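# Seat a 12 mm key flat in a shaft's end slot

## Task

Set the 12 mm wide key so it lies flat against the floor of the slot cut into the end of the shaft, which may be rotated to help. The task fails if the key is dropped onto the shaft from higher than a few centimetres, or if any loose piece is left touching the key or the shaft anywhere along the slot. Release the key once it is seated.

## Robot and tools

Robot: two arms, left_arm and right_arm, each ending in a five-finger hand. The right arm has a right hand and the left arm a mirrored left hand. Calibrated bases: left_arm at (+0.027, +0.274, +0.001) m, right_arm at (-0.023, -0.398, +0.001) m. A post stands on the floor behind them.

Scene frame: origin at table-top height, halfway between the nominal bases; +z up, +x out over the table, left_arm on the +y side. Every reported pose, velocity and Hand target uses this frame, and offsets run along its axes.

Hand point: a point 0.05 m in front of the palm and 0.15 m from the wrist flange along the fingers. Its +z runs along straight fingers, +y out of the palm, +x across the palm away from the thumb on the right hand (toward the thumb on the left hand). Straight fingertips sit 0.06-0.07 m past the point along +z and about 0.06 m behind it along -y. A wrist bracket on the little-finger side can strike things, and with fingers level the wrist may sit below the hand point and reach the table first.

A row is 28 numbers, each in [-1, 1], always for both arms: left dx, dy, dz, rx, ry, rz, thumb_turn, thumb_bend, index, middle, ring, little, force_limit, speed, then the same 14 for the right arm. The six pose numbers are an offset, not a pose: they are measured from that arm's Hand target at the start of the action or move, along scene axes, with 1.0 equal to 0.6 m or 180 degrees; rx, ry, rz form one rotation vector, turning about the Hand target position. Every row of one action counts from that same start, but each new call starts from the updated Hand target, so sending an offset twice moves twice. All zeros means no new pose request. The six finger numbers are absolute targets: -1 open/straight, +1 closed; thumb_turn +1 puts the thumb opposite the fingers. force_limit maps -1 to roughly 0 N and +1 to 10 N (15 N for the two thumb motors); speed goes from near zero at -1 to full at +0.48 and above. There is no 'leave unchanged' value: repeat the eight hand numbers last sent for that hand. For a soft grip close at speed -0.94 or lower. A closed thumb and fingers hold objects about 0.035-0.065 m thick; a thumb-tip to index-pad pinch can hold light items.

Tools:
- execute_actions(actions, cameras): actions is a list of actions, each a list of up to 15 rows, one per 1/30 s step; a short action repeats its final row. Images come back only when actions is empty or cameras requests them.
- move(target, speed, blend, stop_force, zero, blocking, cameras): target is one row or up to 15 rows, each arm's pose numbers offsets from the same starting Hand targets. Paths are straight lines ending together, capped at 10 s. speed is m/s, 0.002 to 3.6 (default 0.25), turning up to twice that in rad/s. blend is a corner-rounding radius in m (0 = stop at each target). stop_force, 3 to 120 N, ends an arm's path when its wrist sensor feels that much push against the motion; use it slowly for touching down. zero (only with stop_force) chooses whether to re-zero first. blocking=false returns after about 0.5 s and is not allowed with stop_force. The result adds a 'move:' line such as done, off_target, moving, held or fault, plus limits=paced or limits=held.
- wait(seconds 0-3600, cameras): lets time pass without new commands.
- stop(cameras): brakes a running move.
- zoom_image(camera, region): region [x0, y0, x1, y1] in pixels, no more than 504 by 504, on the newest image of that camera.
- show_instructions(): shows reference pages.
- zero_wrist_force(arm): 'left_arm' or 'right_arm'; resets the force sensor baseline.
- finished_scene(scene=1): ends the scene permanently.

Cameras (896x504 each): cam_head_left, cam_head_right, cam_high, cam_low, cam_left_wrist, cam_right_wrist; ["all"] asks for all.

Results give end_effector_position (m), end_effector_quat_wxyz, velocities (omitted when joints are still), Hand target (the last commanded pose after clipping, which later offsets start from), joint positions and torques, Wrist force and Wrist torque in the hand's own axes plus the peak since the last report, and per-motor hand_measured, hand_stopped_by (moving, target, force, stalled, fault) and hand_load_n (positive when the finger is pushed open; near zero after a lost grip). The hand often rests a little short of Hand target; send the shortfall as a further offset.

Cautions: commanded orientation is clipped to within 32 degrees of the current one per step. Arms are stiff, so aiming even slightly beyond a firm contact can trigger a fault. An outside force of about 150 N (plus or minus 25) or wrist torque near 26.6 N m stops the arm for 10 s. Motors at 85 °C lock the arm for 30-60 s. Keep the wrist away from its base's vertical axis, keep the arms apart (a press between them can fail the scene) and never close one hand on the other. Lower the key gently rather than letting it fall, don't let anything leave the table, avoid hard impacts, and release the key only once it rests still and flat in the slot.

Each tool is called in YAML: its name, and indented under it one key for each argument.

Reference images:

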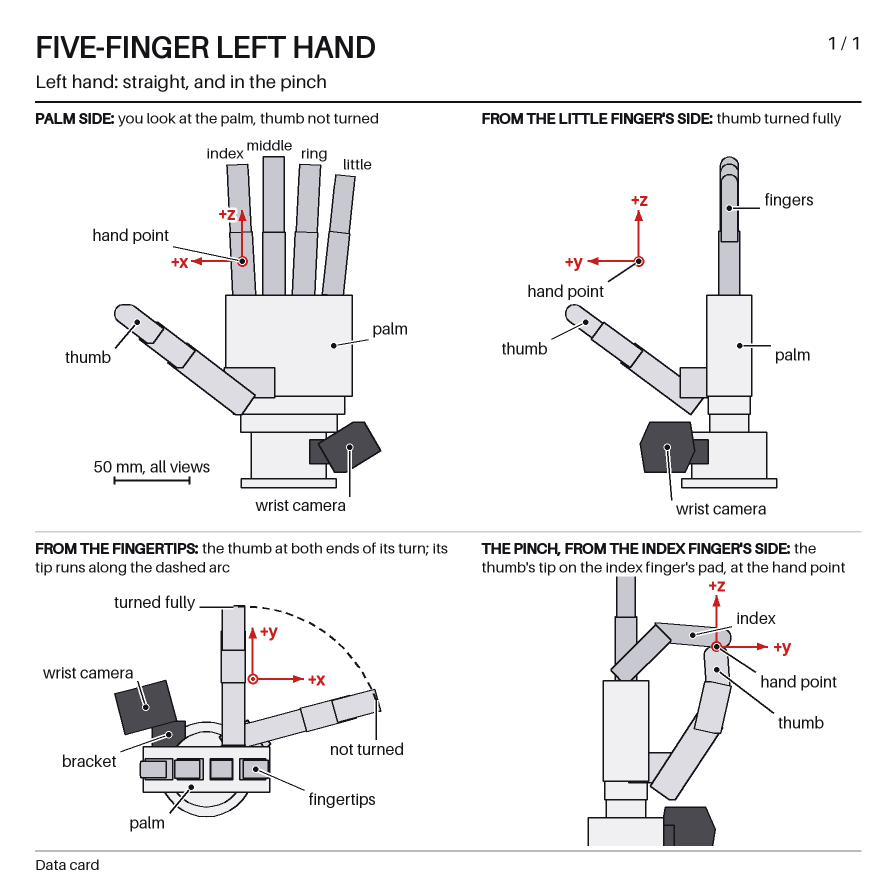

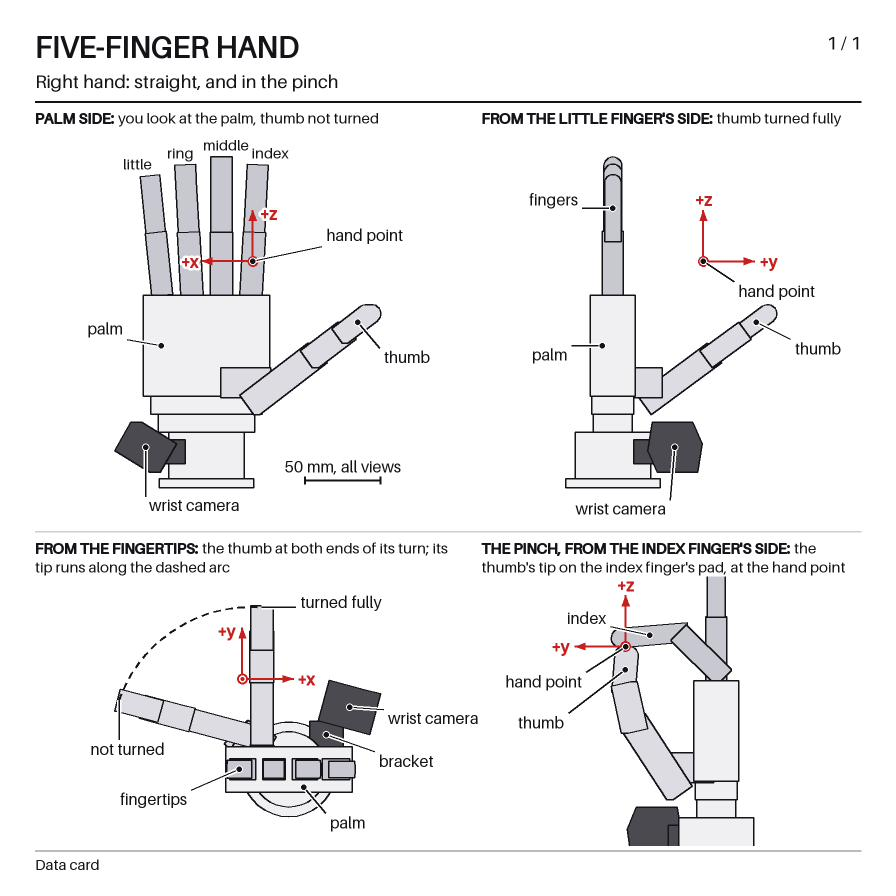

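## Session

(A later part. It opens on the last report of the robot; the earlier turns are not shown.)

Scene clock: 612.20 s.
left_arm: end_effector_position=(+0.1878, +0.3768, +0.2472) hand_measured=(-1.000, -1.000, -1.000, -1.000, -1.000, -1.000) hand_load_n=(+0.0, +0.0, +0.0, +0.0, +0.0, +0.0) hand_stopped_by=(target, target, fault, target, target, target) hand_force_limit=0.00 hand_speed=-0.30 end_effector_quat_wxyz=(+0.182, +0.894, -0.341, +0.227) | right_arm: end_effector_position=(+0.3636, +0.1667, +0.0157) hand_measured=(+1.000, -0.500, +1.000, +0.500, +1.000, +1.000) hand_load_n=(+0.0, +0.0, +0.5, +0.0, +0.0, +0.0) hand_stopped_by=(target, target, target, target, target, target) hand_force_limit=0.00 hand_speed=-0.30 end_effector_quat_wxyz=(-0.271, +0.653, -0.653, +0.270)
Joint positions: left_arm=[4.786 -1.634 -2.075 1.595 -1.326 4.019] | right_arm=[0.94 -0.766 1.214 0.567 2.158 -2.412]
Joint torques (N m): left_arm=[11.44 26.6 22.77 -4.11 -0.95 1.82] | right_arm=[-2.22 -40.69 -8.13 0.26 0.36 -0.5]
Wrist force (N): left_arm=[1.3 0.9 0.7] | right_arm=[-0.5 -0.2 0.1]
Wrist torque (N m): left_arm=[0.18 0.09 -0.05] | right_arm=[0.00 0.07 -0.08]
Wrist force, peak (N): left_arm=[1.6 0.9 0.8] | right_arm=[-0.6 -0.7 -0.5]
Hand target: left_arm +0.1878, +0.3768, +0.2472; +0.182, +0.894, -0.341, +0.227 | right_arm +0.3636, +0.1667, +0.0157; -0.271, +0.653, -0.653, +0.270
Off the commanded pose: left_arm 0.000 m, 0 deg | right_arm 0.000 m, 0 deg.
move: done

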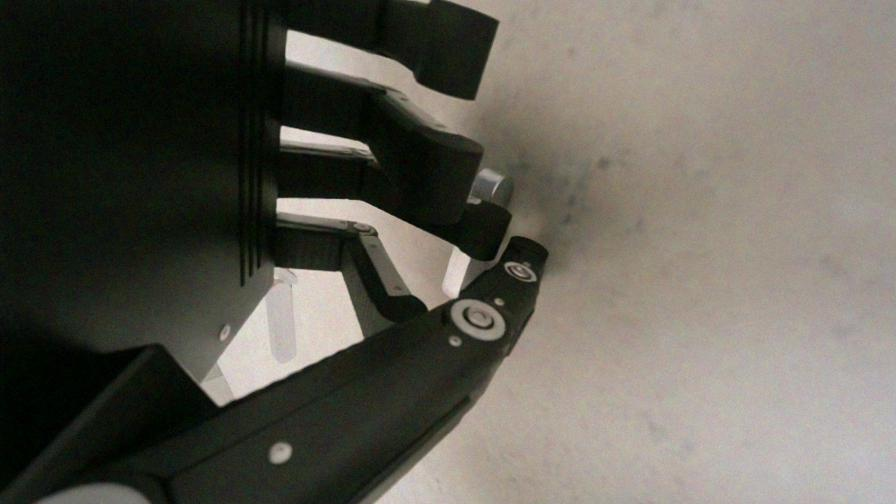

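move:
  target: [0,0,0,0,0,0, -1,-1,1,-1,-1,-1,0,-0.3, 0.0333,0,0,0,0,0, 1,-0.5,1,0.5,1,1,0,-0.3]
  speed: 0.02
  stop_force: 6
  cameras: ["cam_right_wrist"]

zoom_image:
  camera: "cam_right_wrist"
  region: [400, 130, 600, 330]

Scene clock: 618.77 s.
left_arm: end_effector_position=(+0.1878, +0.3768, +0.2472) hand_measured=(-1.000, -1.000, -1.000, -1.000, -1.000, -1.000) hand_load_n=(+0.0, +0.0, +0.0, +0.0, +0.0, +0.0) hand_stopped_by=(target, target, fault, target, target, target) hand_force_limit=0.00 hand_speed=-0.30 end_effector_quat_wxyz=(+0.182, +0.894, -0.341, +0.227) | right_arm: end_effector_position=(+0.3835, +0.1667, +0.0157) hand_measured=(+1.000, -0.500, +1.000, +0.500, +1.000, +1.000) hand_load_n=(+0.0, +0.0, +0.0, +0.0, +0.0, +0.0) hand_stopped_by=(target, target, target, target, target, target) hand_force_limit=0.00 hand_speed=-0.30 end_effector_quat_wxyz=(-0.271, +0.653, -0.653, +0.270)
Joint positions: left_arm=[4.786 -1.634 -2.075 1.595 -1.326 4.019] | right_arm=[0.914 -0.748 1.177 0.571 2.144 -2.439]
Joint torques (N m): left_arm=[12.21 27.22 17.26 -4.23 -0.99 1.92] | right_arm=[-5.7 -40.63 -27.2 2.86 -0.94 -1.98]
Wrist force (N): left_arm=[1.1 0.8 0.8] | right_arm=[-0.8 -0.2 0.1]
Wrist torque (N m): left_arm=[0.15 0.13 -0.07] | right_arm=[-0.02 0.11 0.11]
Wrist force, peak (N): left_arm=[1.4 0.9 1.1] | right_arm=[-0.8 -0.3 0.6]
Hand target: left_arm +0.1878, +0.3768, +0.2472; +0.182, +0.894, -0.341, +0.227 | right_arm +0.3835, +0.1667, +0.0157; -0.271, +0.653, -0.653, +0.270
Off the commanded pose: left_arm 0.000 m, 0 deg | right_arm 0.000 m, 0 deg.
move: done

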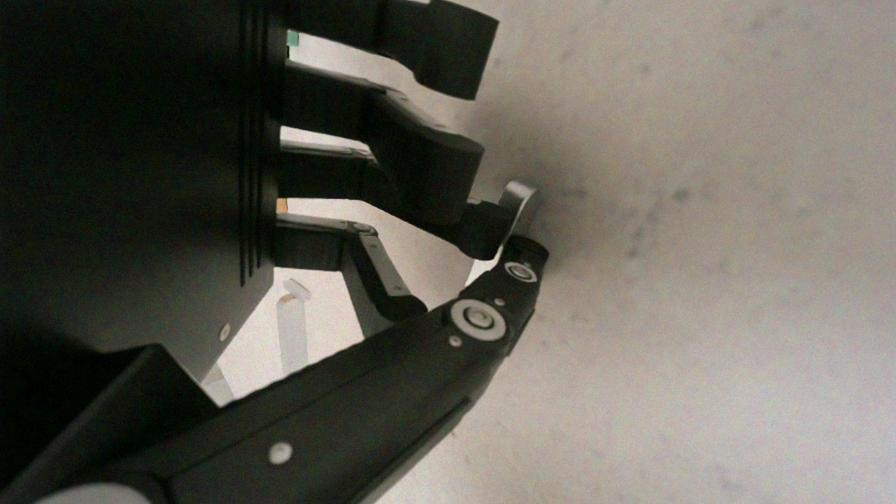

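Scaled by 2.520 from the camera's image (finer frame: 1280x720).

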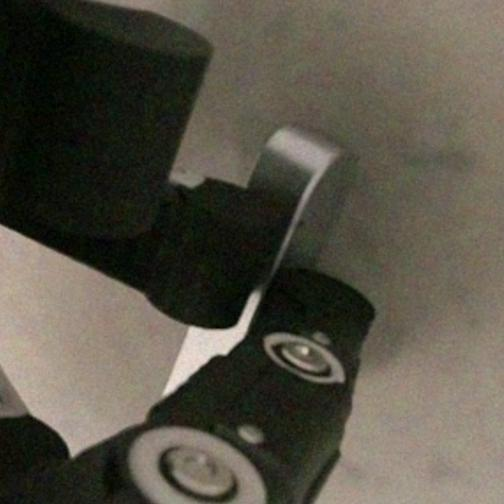

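move:
  target: [0,0,0,0,0,0, -1,-1,1,-1,-1,-1,0,-0.3, 0.01,0,0,0,0,0, 1,-0.5,1,0.5,1,1,0,-0.3]
  speed: 0.02
  stop_force: 6
  cameras: ["cam_right_wrist","cam_high"]

zoom_image:
  camera: "cam_right_wrist"
  region: [400, 130, 600, 330]

zoom_image:
  camera: "cam_high"
  region: [480, 210, 560, 290]

Scene clock: 624.23 s.
left_arm: end_effector_position=(+0.1878, +0.3768, +0.2472) hand_measured=(-1.000, -1.000, -1.000, -1.000, -1.000, -1.000) hand_load_n=(+0.0, +0.0, +0.0, +0.0, +0.0, +0.0) hand_stopped_by=(target, target, fault, target, target, target) hand_force_limit=0.00 hand_speed=-0.30 end_effector_quat_wxyz=(+0.182, +0.894, -0.341, +0.227) | right_arm: end_effector_position=(+0.3895, +0.1667, +0.0157) hand_measured=(+1.000, -0.500, +1.000, +0.500, +1.000, +1.000) hand_load_n=(+0.0, +0.0, +0.0, +0.0, +0.0, +0.0) hand_stopped_by=(target, target, target, target, target, target) hand_force_limit=0.00 hand_speed=-0.30 end_effector_quat_wxyz=(-0.271, +0.653, -0.653, +0.270)
Joint positions: left_arm=[4.786 -1.634 -2.075 1.595 -1.326 4.019] | right_arm=[0.906 -0.742 1.166 0.573 2.139 -2.446]
Joint torques (N m): left_arm=[13.13 27.12 15.44 -4.08 -0.98 1.72] | right_arm=[-5.34 -39.56 -27.36 3.16 -1 -1.72]
Wrist force (N): left_arm=[0.9 0.7 0.7] | right_arm=[-0.6 -0.2 0.2]
Wrist torque (N m): left_arm=[0.15 0.15 -0.07] | right_arm=[-0.02 0.08 0.12]
Wrist force, peak (N): left_arm=[1.5 0.7 1.1] | right_arm=[-0.6 -0.8 0.0]
Hand target: left_arm +0.1878, +0.3768, +0.2472; +0.182, +0.894, -0.341, +0.227 | right_arm +0.3895, +0.1667, +0.0157; -0.271, +0.653, -0.653, +0.270
Off the commanded pose: left_arm 0.000 m, 0 deg | right_arm 0.000 m, 0 deg.
move: done
Images, in order (width x height): cam_high 896x504, cam_right_wrist 896x504.

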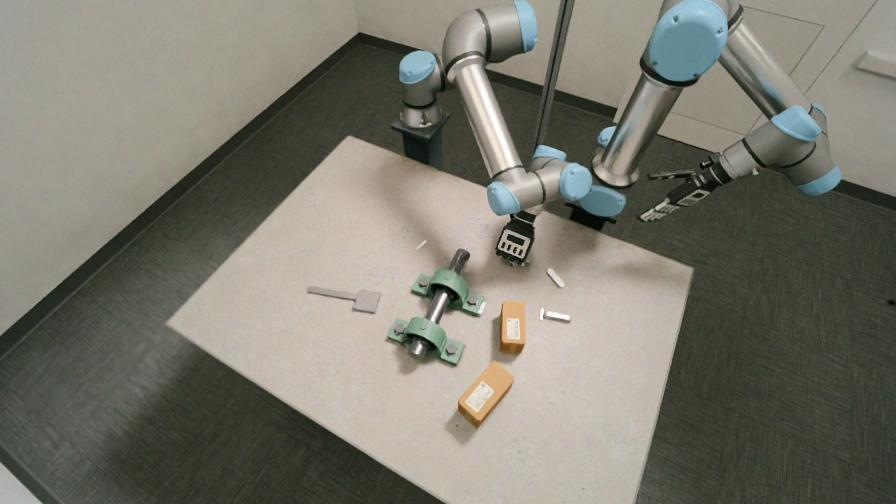

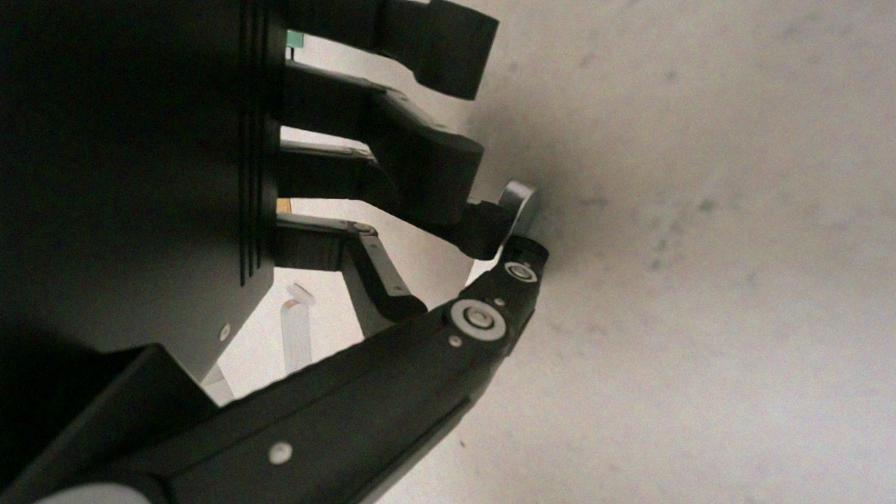

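Scaled by 2.520 from the camera's image (finer frame: 1280x720).

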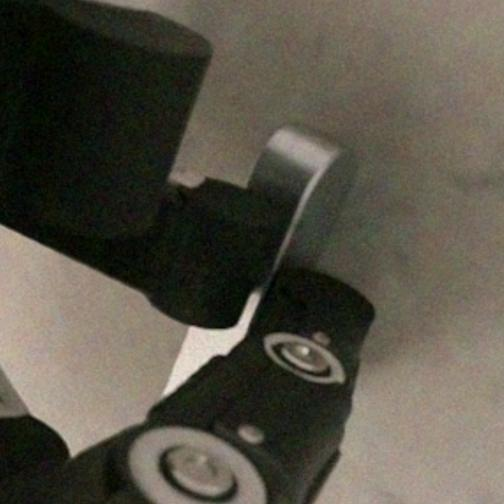

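Scaled by 6.300 from the camera's image (finer frame: 1280x720).

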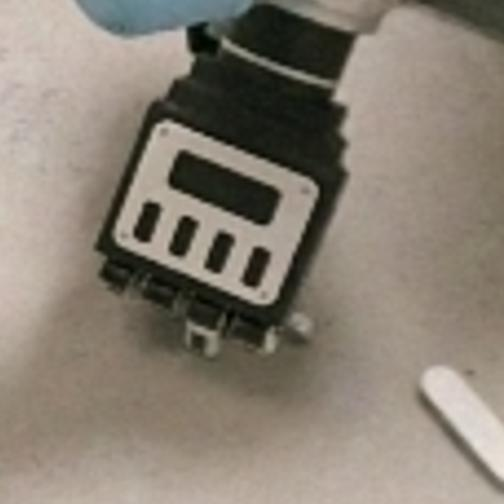

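move:
  target: [0,0,0,0,0,0, -1,-1,1,-1,-1,-1,0,-0.3, -0.013,0,0,0,0,0, 1,-0.5,1,0.5,1,1,0,-0.3]
  speed: 0.05

move:
  target: [0,0,0,0,0,0, -1,-1,1,-1,-1,-1,0,-0.3, 0,0,-0.025,0,0,0, 1,-0.5,1,0.5,1,1,0,-0.3]
  speed: 0.008
  stop_force: 3
  cameras: ["cam_right_wrist"]

Scene clock: 629.80 s.
left_arm: end_effector_position=(+0.1878, +0.3768, +0.2472) hand_measured=(-1.000, -1.000, -1.000, -1.000, -1.000, -1.000) hand_load_n=(+0.0, +0.0, +0.0, +0.0, +0.0, +0.0) hand_stopped_by=(target, target, fault, target, target, target) hand_force_limit=0.00 hand_speed=-0.30 end_effector_quat_wxyz=(+0.182, +0.894, -0.341, +0.227) | right_arm: end_effector_position=(+0.3819, +0.1667, +0.0157) hand_measured=(+1.000, -0.500, +1.000, +0.500, +1.000, +1.000) hand_load_n=(+0.0, +0.0, +0.0, +0.0, +0.5, +0.0) hand_stopped_by=(target, target, target, target, target, target) hand_force_limit=0.00 hand_speed=-0.30 end_effector_quat_wxyz=(-0.271, +0.653, -0.653, +0.270)
Joint positions: left_arm=[4.786 -1.634 -2.075 1.595 -1.326 4.019] | right_arm=[0.916 -0.75 1.18 0.571 2.145 -2.436]
Joint torques (N m): left_arm=[11.76 26.9 12.18 -4.04 -1.04 1.58] | right_arm=[4.58 -60.89 -6.68 0.31 2.17 1.24]
Wrist force (N): left_arm=[1.1 0.6 0.9] | right_arm=[-0.5 -0.4 0.0]
Wrist torque (N m): left_arm=[0.13 0.13 -0.06] | right_arm=[-0.03 0.06 -0.09]
Wrist force, peak (N): left_arm=[1.5 0.9 0.8] | right_arm=[-1.1 -0.2 0.0]
Hand target: left_arm +0.1878, +0.3768, +0.2472; +0.182, +0.894, -0.341, +0.227 | right_arm +0.3817, +0.1667, +0.0157; -0.271, +0.653, -0.653, +0.270
Off the commanded pose: left_arm 0.000 m, 0 deg | right_arm 0.000 m, 0 deg.
move: done

Scene clock: 631.53 s.
left_arm: end_effector_position=(+0.1878, +0.3768, +0.2472) hand_measured=(-1.000, -1.000, -1.000, -1.000, -1.000, -1.000) hand_load_n=(+0.0, +0.0, +0.0, +0.0, +0.0, +0.0) hand_stopped_by=(target, target, fault, target, target, target) hand_force_limit=0.00 hand_speed=-0.30 end_effector_quat_wxyz=(+0.182, +0.894, -0.341, +0.227) | right_arm: end_effector_position=(+0.3817, +0.1667, +0.0124) hand_measured=(+1.000, -0.500, +1.000, +0.500, +1.000, +1.000) hand_load_n=(+0.0, +0.0, +0.0, +0.0, +0.0, +0.0) hand_stopped_by=(target, target, target, target, target, target) hand_force_limit=0.00 hand_speed=-0.30 end_effector_quat_wxyz=(-0.271, +0.653, -0.653, +0.270)
Joint positions: left_arm=[4.786 -1.634 -2.075 1.595 -1.326 4.019] | right_arm=[0.916 -0.746 1.183 0.564 2.145 -2.436]
Joint torques (N m): left_arm=[11.5 25.79 9.49 -4.13 -1.1 1.79] | right_arm=[0.16 -58.42 -23.63 3.02 0.25 0.08]
Wrist force (N): left_arm=[1.4 1.0 0.9] | right_arm=[-0.8 -2.6 -3.0]
Wrist torque (N m): left_arm=[0.18 0.09 -0.05] | right_arm=[-0.16 0.14 -0.12]
Wrist force, peak (N): left_arm=[1.4 1.0 0.9] | right_arm=[-1.8 -5.5 -7.7]
Hand target: left_arm +0.1878, +0.3768, +0.2472; +0.182, +0.894, -0.341, +0.227 | right_arm +0.3817, +0.1667, +0.0124; -0.271, +0.653, -0.653, +0.270 (not the last commanded pose)
Off the commanded pose: left_arm 0.000 m, 0 deg | right_arm 0.012 m, 0 deg.
move: contact (right_arm)

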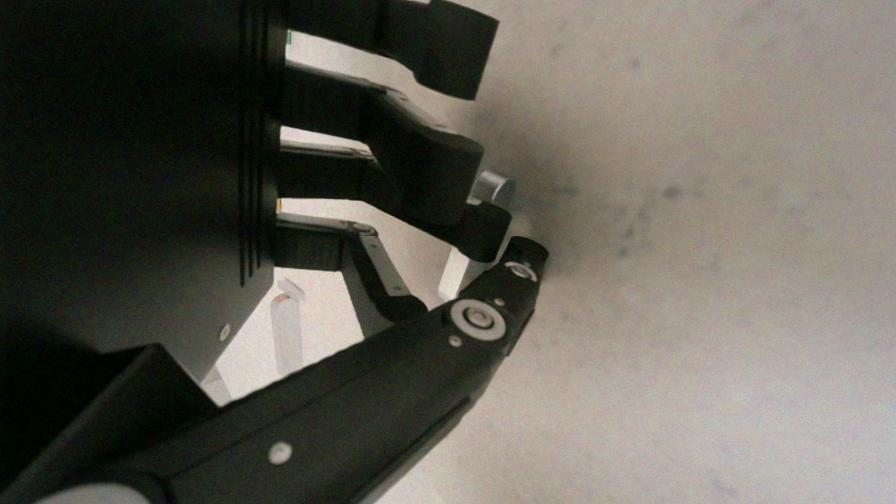

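move:
  target: [0,0,0,0,0,0, -1,-1,1,-1,-1,-1,0,-0.3, 0,0,0.0088,0,0,0, 1,-0.5,1,0.5,1,1,0,-0.3]
  speed: 0.03

move:
  target: [0,0,0,0,0,0, -1,-1,1,-1,-1,-1,0,-0.3, 0.028,0,0,0,0,0, 1,-0.5,1,0.5,1,1,0,-0.3]
  speed: 0.015
  stop_force: 6
  cameras: ["cam_right_wrist"]

zoom_image:
  camera: "cam_right_wrist"
  region: [400, 130, 600, 330]

Scene clock: 648.90 s.
left_arm: end_effector_position=(+0.1878, +0.3768, +0.2472) hand_measured=(-1.000, -1.000, -1.000, -1.000, -1.000, -1.000) hand_load_n=(+0.0, -0.5, +0.0, -0.5, +0.0, +0.0) hand_stopped_by=(target, target, fault, target, target, target) hand_force_limit=0.00 hand_speed=-0.30 end_effector_quat_wxyz=(+0.182, +0.894, -0.341, +0.227) | right_arm: end_effector_position=(+0.3817, +0.1667, +0.0176) hand_measured=(+1.000, -0.500, +1.000, +0.500, +1.000, +1.000) hand_load_n=(+0.0, +0.5, +0.0, +0.0, +0.0, +0.0) hand_stopped_by=(target, target, target, target, target, target) hand_force_limit=0.00 hand_speed=-0.30 end_effector_quat_wxyz=(-0.271, +0.653, -0.653, +0.270)
Joint positions: left_arm=[4.786 -1.634 -2.076 1.595 -1.326 4.019] | right_arm=[0.916 -0.752 1.179 0.574 2.145 -2.436]
Joint torques (N m): left_arm=[11.66 25.9 10.82 -4.06 -1.05 1.53] | right_arm=[-5.22 -59.8 -26.22 3.14 -0.65 -0.41]
Wrist force (N): left_arm=[1.2 0.7 0.9] | right_arm=[-0.3 -0.2 0.2]
Wrist torque (N m): left_arm=[0.14 0.11 -0.06] | right_arm=[0.00 0.04 -0.07]
Wrist force, peak (N): left_arm=[1.7 0.8 0.9] | right_arm=[-0.4 -2.7 -3.3]
Hand target: left_arm +0.1878, +0.3768, +0.2472; +0.182, +0.894, -0.341, +0.227 | right_arm +0.3817, +0.1667, +0.0177; -0.271, +0.653, -0.653, +0.270
Off the commanded pose: left_arm 0.000 m, 0 deg | right_arm 0.000 m, 0 deg.
move: done

Scene clock: 650.97 s.
left_arm: end_effector_position=(+0.1878, +0.3768, +0.2472) hand_measured=(-1.000, -1.000, -1.000, -1.000, -1.000, -1.000) hand_load_n=(+0.0, +0.0, +0.0, +0.0, +0.0, +0.0) hand_stopped_by=(target, target, fault, target, target, target) hand_force_limit=0.00 hand_speed=-0.30 end_effector_quat_wxyz=(+0.182, +0.894, -0.341, +0.227) | right_arm: end_effector_position=(+0.3985, +0.1667, +0.0177) hand_measured=(+1.000, -0.500, +1.000, +0.500, +1.000, +1.000) hand_load_n=(+0.0, +0.0, +0.0, +0.0, +0.0, +0.0) hand_stopped_by=(target, target, target, target, target, target) hand_force_limit=0.00 hand_speed=-0.30 end_effector_quat_wxyz=(-0.271, +0.653, -0.653, +0.270)
Joint positions: left_arm=[4.786 -1.634 -2.076 1.595 -1.326 4.019] | right_arm=[0.894 -0.736 1.146 0.58 2.133 -2.458]
Joint torques (N m): left_arm=[11.39 26.27 9.21 -4.16 -0.83 1.43] | right_arm=[-6.61 -41.19 -26.4 3.04 -0.76 -1.64]
Wrist force (N): left_arm=[1.4 0.5 0.9] | right_arm=[-0.5 -0.2 -0.5]
Wrist torque (N m): left_arm=[0.11 0.09 -0.05] | right_arm=[0.02 0.08 0.12]
Wrist force, peak (N): left_arm=[1.4 0.9 0.9] | right_arm=[-0.2 -0.9 -0.4]
Hand target: left_arm +0.1878, +0.3768, +0.2472; +0.182, +0.894, -0.341, +0.227 | right_arm +0.3985, +0.1667, +0.0177; -0.271, +0.653, -0.653, +0.270
Off the commanded pose: left_arm 0.000 m, 0 deg | right_arm 0.000 m, 0 deg.
move: done

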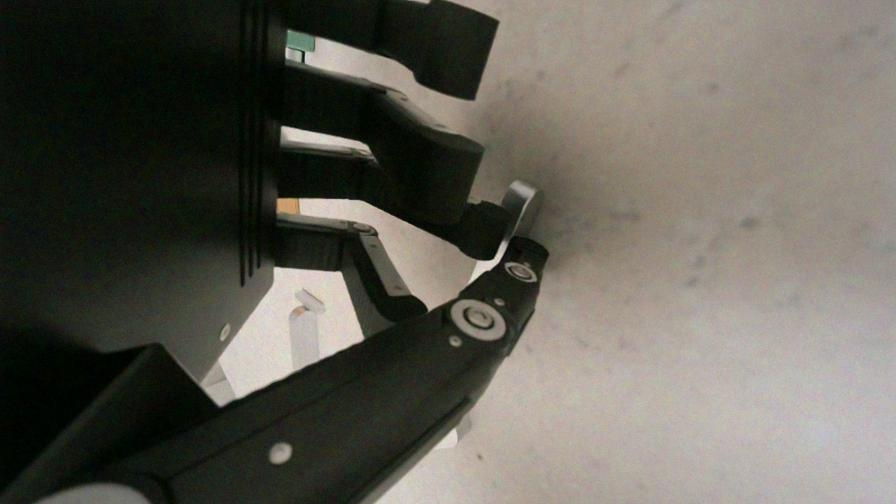

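Scaled by 2.520 from the camera's image (finer frame: 1280x720).

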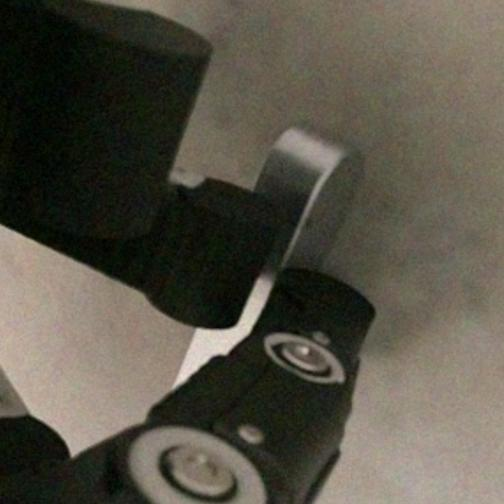

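move:
  target:
    - [0,0,0,0,0,0, -1,-1,1,-1,-1,-1,0,-0.3, -0.004,0,0.0175,0,0,0, 1,-0.5,1,0.5,1,1,0,-0.3]
    - [0,0,0,0,0,0, -1,-1,1,-1,-1,-1,0,-0.3, 0.0208,0,0.0175,0,0,0, 1,-0.5,1,0.5,1,1,0,-0.3]
  speed: 0.04

move:
  target: [0,0,0,0,0,0, -1,-1,1,-1,-1,-1,0,-0.3, 0,0,-0.0175,0,0,0, 1,-0.5,1,0.5,1,1,0,-0.3]
  speed: 0.006
  stop_force: 3
  cameras: ["cam_right_wrist"]

zoom_image:
  camera: "cam_right_wrist"
  region: [400, 130, 600, 330]

Scene clock: 671.50 s.
left_arm: end_effector_position=(+0.1878, +0.3768, +0.2472) hand_measured=(-1.000, -1.000, -1.000, -1.000, -1.000, -1.000) hand_load_n=(+0.0, +0.0, +0.0, +0.0, +0.0, +0.0) hand_stopped_by=(target, target, fault, target, target, target) hand_force_limit=0.00 hand_speed=-0.30 end_effector_quat_wxyz=(+0.182, +0.894, -0.341, +0.227) | right_arm: end_effector_position=(+0.4109, +0.1667, +0.0282) hand_measured=(+1.000, -0.500, +1.000, +0.500, +1.000, +1.000) hand_load_n=(+0.0, +0.0, +0.0, +0.0, +0.0, +0.0) hand_stopped_by=(target, target, target, target, target, target) hand_force_limit=0.00 hand_speed=-0.30 end_effector_quat_wxyz=(-0.271, +0.653, -0.653, +0.270)
Joint positions: left_arm=[4.786 -1.634 -2.076 1.595 -1.326 4.019] | right_arm=[0.879 -0.733 1.111 0.604 2.124 -2.473]
Joint torques (N m): left_arm=[12.02 27 11.16 -4.22 -0.95 1.39] | right_arm=[-7.35 -41.3 -27.21 3.02 -0.49 -1.51]
Wrist force (N): left_arm=[1.2 0.7 0.9] | right_arm=[-0.2 -0.3 0.0]
Wrist torque (N m): left_arm=[0.14 0.11 -0.05] | right_arm=[0.00 0.02 0.14]
Wrist force, peak (N): left_arm=[1.5 0.8 1.0] | right_arm=[-0.7 -0.7 -0.3]
Hand target: left_arm +0.1878, +0.3768, +0.2472; +0.182, +0.894, -0.341, +0.227 | right_arm +0.4110, +0.1667, +0.0282; -0.271, +0.653, -0.653, +0.270
Off the commanded pose: left_arm 0.000 m, 0 deg | right_arm 0.000 m, 0 deg.
move: done

Scene clock: 673.50 s.
left_arm: end_effector_position=(+0.1878, +0.3768, +0.2472) hand_measured=(-1.000, -1.000, -1.000, -1.000, -1.000, -1.000) hand_load_n=(+0.0, +0.0, +0.0, +0.0, +0.0, +0.0) hand_stopped_by=(target, target, fault, target, target, target) hand_force_limit=0.00 hand_speed=-0.30 end_effector_quat_wxyz=(+0.182, +0.894, -0.341, +0.227) | right_arm: end_effector_position=(+0.4110, +0.1667, +0.0243) hand_measured=(+1.000, -0.500, +1.000, +0.500, +1.000, +1.000) hand_load_n=(+0.0, -1.0, +0.0, +0.0, +0.0, +0.0) hand_stopped_by=(target, target, target, target, target, target) hand_force_limit=0.00 hand_speed=-0.30 end_effector_quat_wxyz=(-0.271, +0.653, -0.653, +0.270)
Joint positions: left_arm=[4.786 -1.634 -2.076 1.595 -1.326 4.019] | right_arm=[0.879 -0.729 1.114 0.597 2.124 -2.473]
Joint torques (N m): left_arm=[12.75 26.29 9.68 -4.11 -1.14 1.12] | right_arm=[-5.99 -59.35 -25.07 3.15 -0.94 -1.72]
Wrist force (N): left_arm=[1.5 0.6 1.0] | right_arm=[-0.9 -2.5 -2.8]
Wrist torque (N m): left_arm=[0.11 0.08 -0.04] | right_arm=[-0.08 0.15 0.10]
Wrist force, peak (N): left_arm=[1.6 0.8 1.0] | right_arm=[-1.4 -5.2 -4.9]
Hand target: left_arm +0.1878, +0.3768, +0.2472; +0.182, +0.894, -0.341, +0.227 | right_arm +0.4110, +0.1667, +0.0243; -0.271, +0.653, -0.653, +0.270 (not the last commanded pose)
Off the commanded pose: left_arm 0.000 m, 0 deg | right_arm 0.007 m, 0 deg.
move: contact (right_arm)

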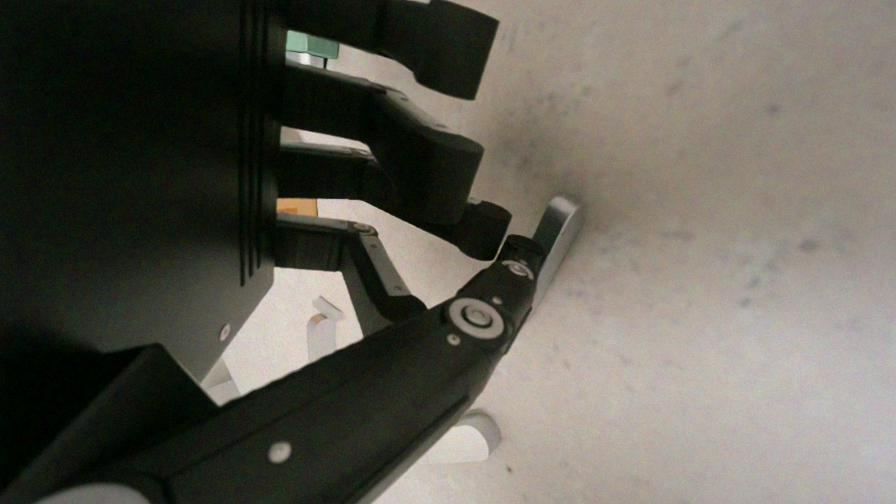

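Scaled by 2.520 from the camera's image (finer frame: 1280x720).

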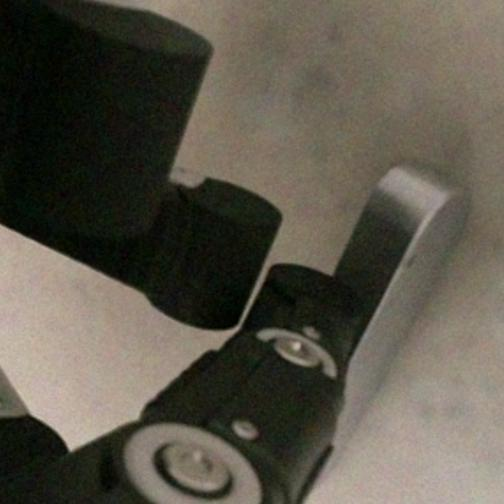

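move:
  target: [0,0,0,0,0,0, -1,-1,1,-1,-1,-1,0,-0.3, 0.015,0,0,0,0,0, 1,-0.5,1,0.5,1,1,0,-0.3]
  speed: 0.02
  stop_force: 10
  zero: false
  cameras: ["cam_right_wrist"]

zoom_image:
  camera: "cam_right_wrist"
  region: [400, 130, 600, 330]

Scene clock: 679.27 s.
left_arm: end_effector_position=(+0.1878, +0.3768, +0.2472) hand_measured=(-1.000, -1.000, -1.000, -1.000, -1.000, -1.000) hand_load_n=(+0.0, +0.0, +0.0, +0.0, +0.0, +0.0) hand_stopped_by=(target, target, fault, target, target, target) hand_force_limit=0.00 hand_speed=-0.30 end_effector_quat_wxyz=(+0.182, +0.894, -0.341, +0.227) | right_arm: end_effector_position=(+0.4200, +0.1667, +0.0243) hand_measured=(+1.000, -0.500, +1.000, +0.500, +1.000, +1.000) hand_load_n=(+0.0, +0.0, +0.0, +0.0, +0.0, +0.0) hand_stopped_by=(target, target, target, target, target, target) hand_force_limit=0.00 hand_speed=-0.30 end_effector_quat_wxyz=(-0.271, +0.653, -0.653, +0.270)
Joint positions: left_arm=[4.786 -1.634 -2.076 1.595 -1.326 4.019] | right_arm=[0.867 -0.719 1.094 0.601 2.118 -2.484]
Joint torques (N m): left_arm=[12.59 26.35 9.99 -4.21 -0.99 1.18] | right_arm=[-6.32 -42.92 -28.34 2.92 -0.65 -1.91]
Wrist force (N): left_arm=[1.0 0.7 0.6] | right_arm=[-0.4 0.1 -0.2]
Wrist torque (N m): left_arm=[0.17 0.14 -0.07] | right_arm=[0.07 0.06 0.13]
Wrist force, peak (N): left_arm=[1.5 0.9 1.0] | right_arm=[-1.4 -3.0 -2.8]
Hand target: left_arm +0.1878, +0.3768, +0.2472; +0.182, +0.894, -0.341, +0.227 | right_arm +0.4200, +0.1667, +0.0243; -0.271, +0.653, -0.653, +0.270
Off the commanded pose: left_arm 0.000 m, 0 deg | right_arm 0.000 m, 0 deg.
move: done

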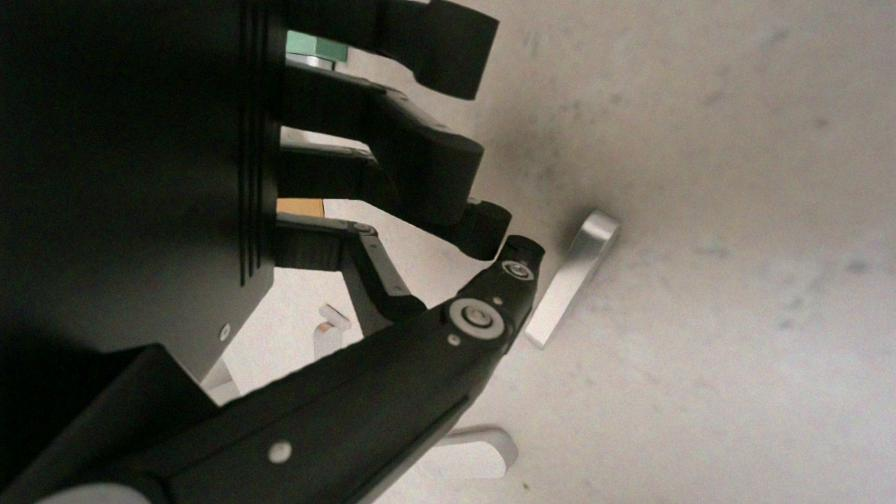

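Scaled by 2.520 from the camera's image (finer frame: 1280x720).

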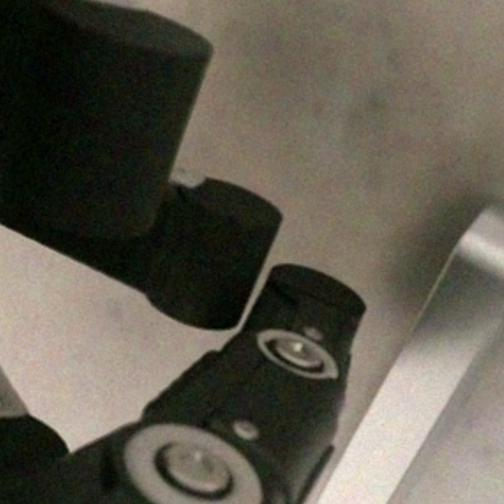

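zoom_image:
  camera: "cam_right_wrist"
  region: [500, 190, 660, 360]

Scaled by 2.965 from the camera's image (finer frame: 1280x720).

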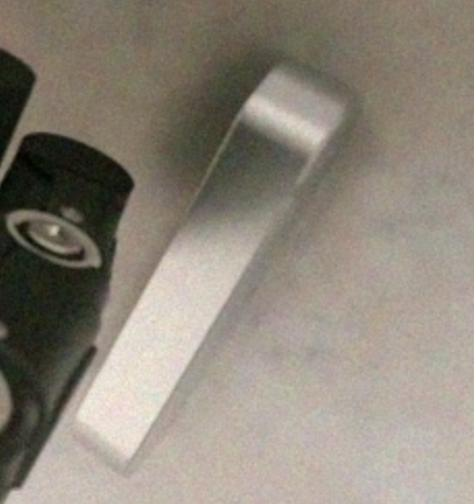

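move:
  target:
    - [0,0,0,0,0,0, -1,-1,1,-1,-1,-1,0,-0.3, 0,0,0.0117,0,0,0, 1,-0.5,1,0.5,1,1,0,-0.3]
    - [0,0,0,0,0,0, -1,-1,1,-1,-1,-1,0,-0.3, -0.05,0,0.0117,0,0,0, 1,-0.5,1,0.5,1,1,0,-0.3]
    - [0,0,0,0,0,0, -1,-1,1,-1,-1,-1,0,-0.3, -0.05,0,-0.011,0,0,0, 1,-0.5,1,0.5,1,1,0,-0.3]
  speed: 0.06
  cameras: ["cam_right_wrist"]

zoom_image:
  camera: "cam_right_wrist"
  region: [430, 130, 600, 300]

Scene clock: 717.93 s.
left_arm: end_effector_position=(+0.1878, +0.3768, +0.2472) hand_measured=(-1.000, -1.000, -1.000, -1.000, -1.000, -1.000) hand_load_n=(+0.0, +0.0, +0.0, +0.5, +0.0, +0.0) hand_stopped_by=(target, target, fault, target, target, target) hand_force_limit=0.00 hand_speed=-0.30 end_effector_quat_wxyz=(+0.182, +0.894, -0.341, +0.227) | right_arm: end_effector_position=(+0.3900, +0.1667, +0.0178) hand_measured=(+1.000, -0.500, +1.000, +0.500, +1.000, +1.000) hand_load_n=(+0.0, +0.0, +0.0, -0.5, +0.0, +0.0) hand_stopped_by=(target, target, target, target, target, target) hand_force_limit=0.00 hand_speed=-0.30 end_effector_quat_wxyz=(-0.271, +0.653, -0.653, +0.270)
Joint positions: left_arm=[4.786 -1.634 -2.076 1.595 -1.326 4.019] | right_arm=[0.905 -0.744 1.163 0.577 2.139 -2.447]
Joint torques (N m): left_arm=[12.31 27.38 9.84 -4.17 -0.9 1.07] | right_arm=[6.38 -40.19 -8.55 -0.1 2.12 0.35]
Wrist force (N): left_arm=[1.4 0.7 1.0] | right_arm=[-0.5 0.0 0.1]
Wrist torque (N m): left_arm=[0.14 0.09 -0.04] | right_arm=[0.04 0.06 -0.07]
Wrist force, peak (N): left_arm=[1.6 1.0 0.9] | right_arm=[-0.7 -0.6 0.7]
Hand target: left_arm +0.1878, +0.3768, +0.2472; +0.182, +0.894, -0.341, +0.227 | right_arm +0.3900, +0.1667, +0.0177; -0.271, +0.653, -0.653, +0.270
Off the commanded pose: left_arm 0.000 m, 0 deg | right_arm 0.000 m, 0 deg.
move: done

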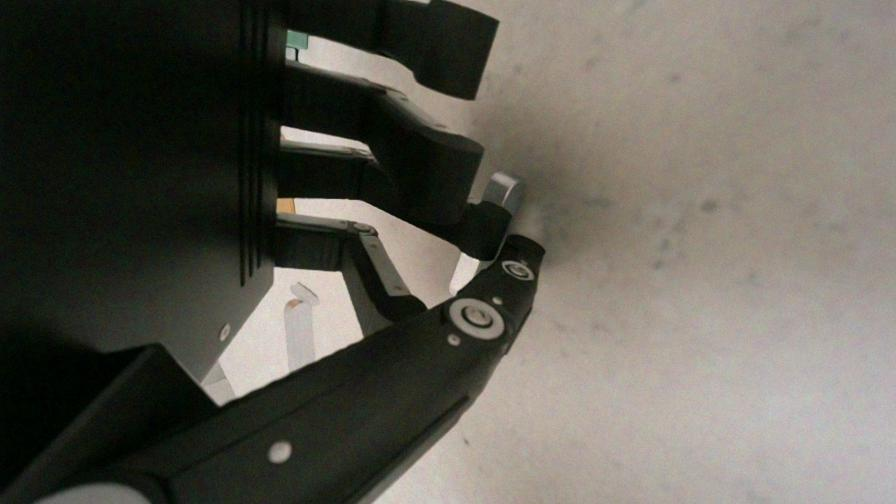

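Scaled by 2.965 from the camera's image (finer frame: 1280x720).

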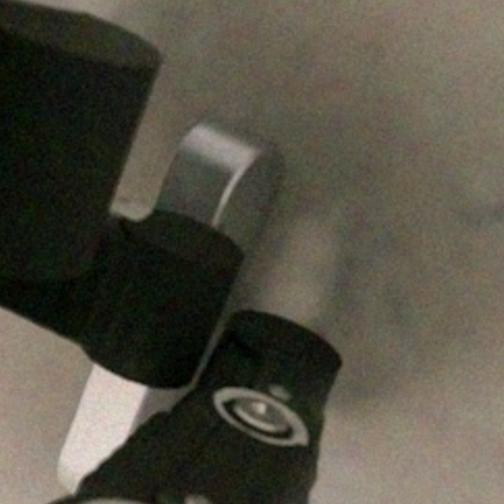

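execute_actions:
  actions: []

Scene clock: 732.00 s.
left_arm: end_effector_position=(+0.1878, +0.3768, +0.2472) hand_measured=(-1.000, -1.000, -1.000, -1.000, -1.000, -1.000) hand_load_n=(+0.0, +0.0, +0.0, +0.0, +0.0, +0.0) hand_stopped_by=(target, target, fault, target, target, target) hand_force_limit=0.00 hand_speed=-0.30 end_effector_quat_wxyz=(+0.182, +0.894, -0.341, +0.227) | right_arm: end_effector_position=(+0.3900, +0.1667, +0.0177) hand_measured=(+1.000, -0.500, +1.000, +0.500, +1.000, +1.000) hand_load_n=(+0.0, +0.0, +0.0, +0.0, +0.0, +0.0) hand_stopped_by=(target, target, target, target, target, target) hand_force_limit=0.00 hand_speed=-0.30 end_effector_quat_wxyz=(-0.271, +0.653, -0.653, +0.270)
Joint positions: left_arm=[4.786 -1.634 -2.076 1.595 -1.326 4.019] | right_arm=[0.905 -0.744 1.163 0.577 2.139 -2.447]
Joint velocities: within noise
Joint torques (N m): left_arm=[12.82 26.94 9.76 -4.14 -0.99 1.16] | right_arm=[6.58 -40.56 -8.31 0.33 -0.24 -0.72]
Motor temperatures (°C): left_arm=[29 30 25 34 34 34] | right_arm=[25 28 29 33 31 33]
Wrist force (N): left_arm=[1.3 0.8 0.9] | right_arm=[-0.5 -0.4 0.1]
Wrist torque (N m): left_arm=[0.16 0.11 -0.05] | right_arm=[-0.03 0.06 -0.08]
Wrist force, peak (N): left_arm=[1.6 0.8 0.8] | right_arm=[-0.9 -0.3 0.1]
Hand target: left_arm +0.1878, +0.3768, +0.2472; +0.182, +0.894, -0.341, +0.227 | right_arm +0.3900, +0.1667, +0.0177; -0.271, +0.653, -0.653, +0.270
Off the commanded pose: left_arm 0.000 m, 0 deg | right_arm 0.000 m, 0 deg.

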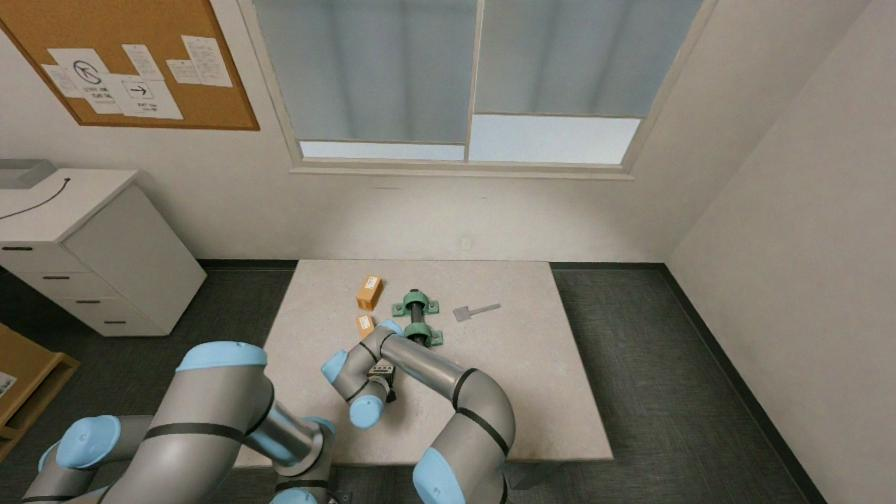

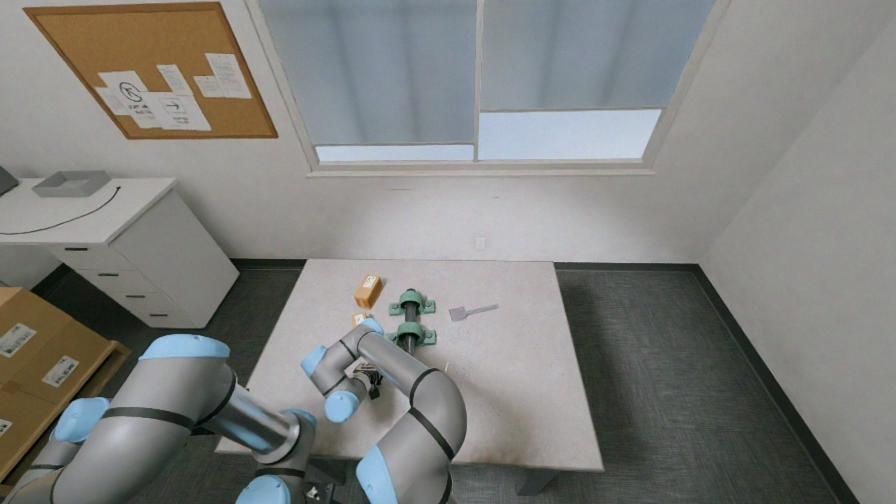

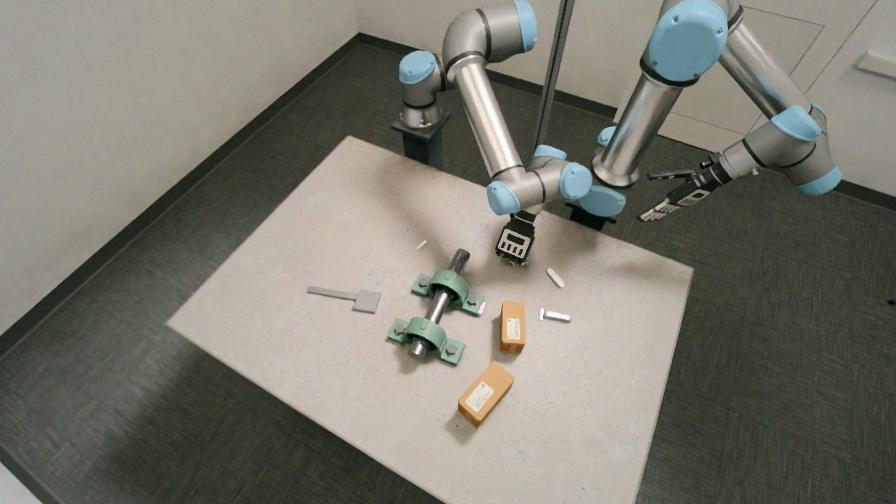

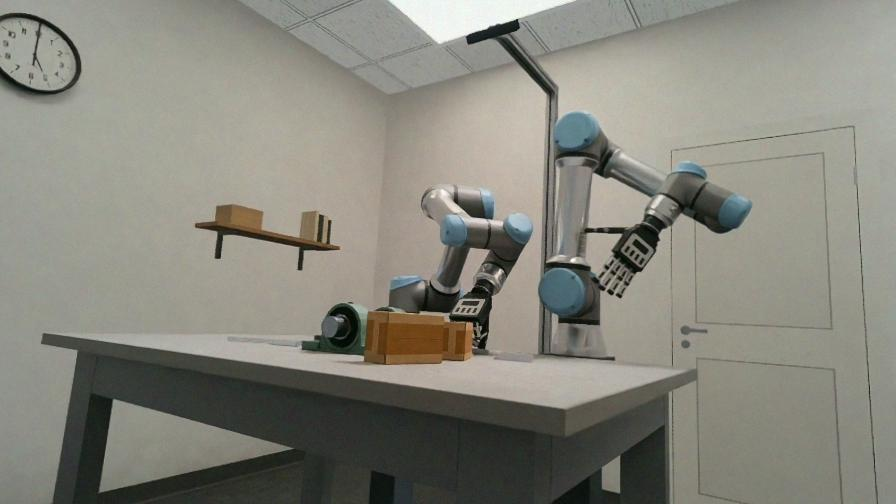

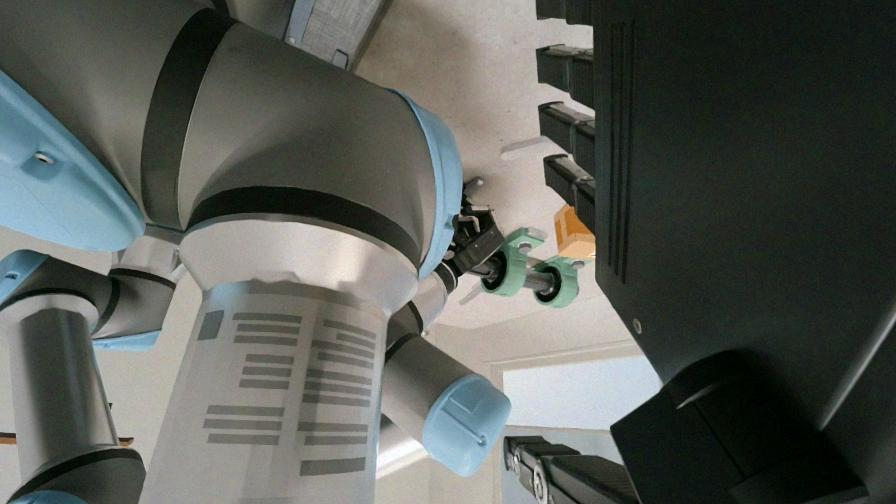

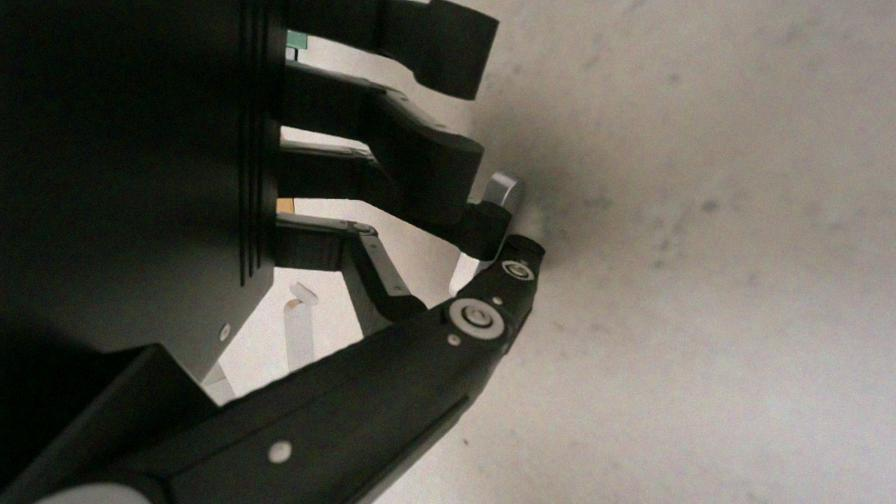

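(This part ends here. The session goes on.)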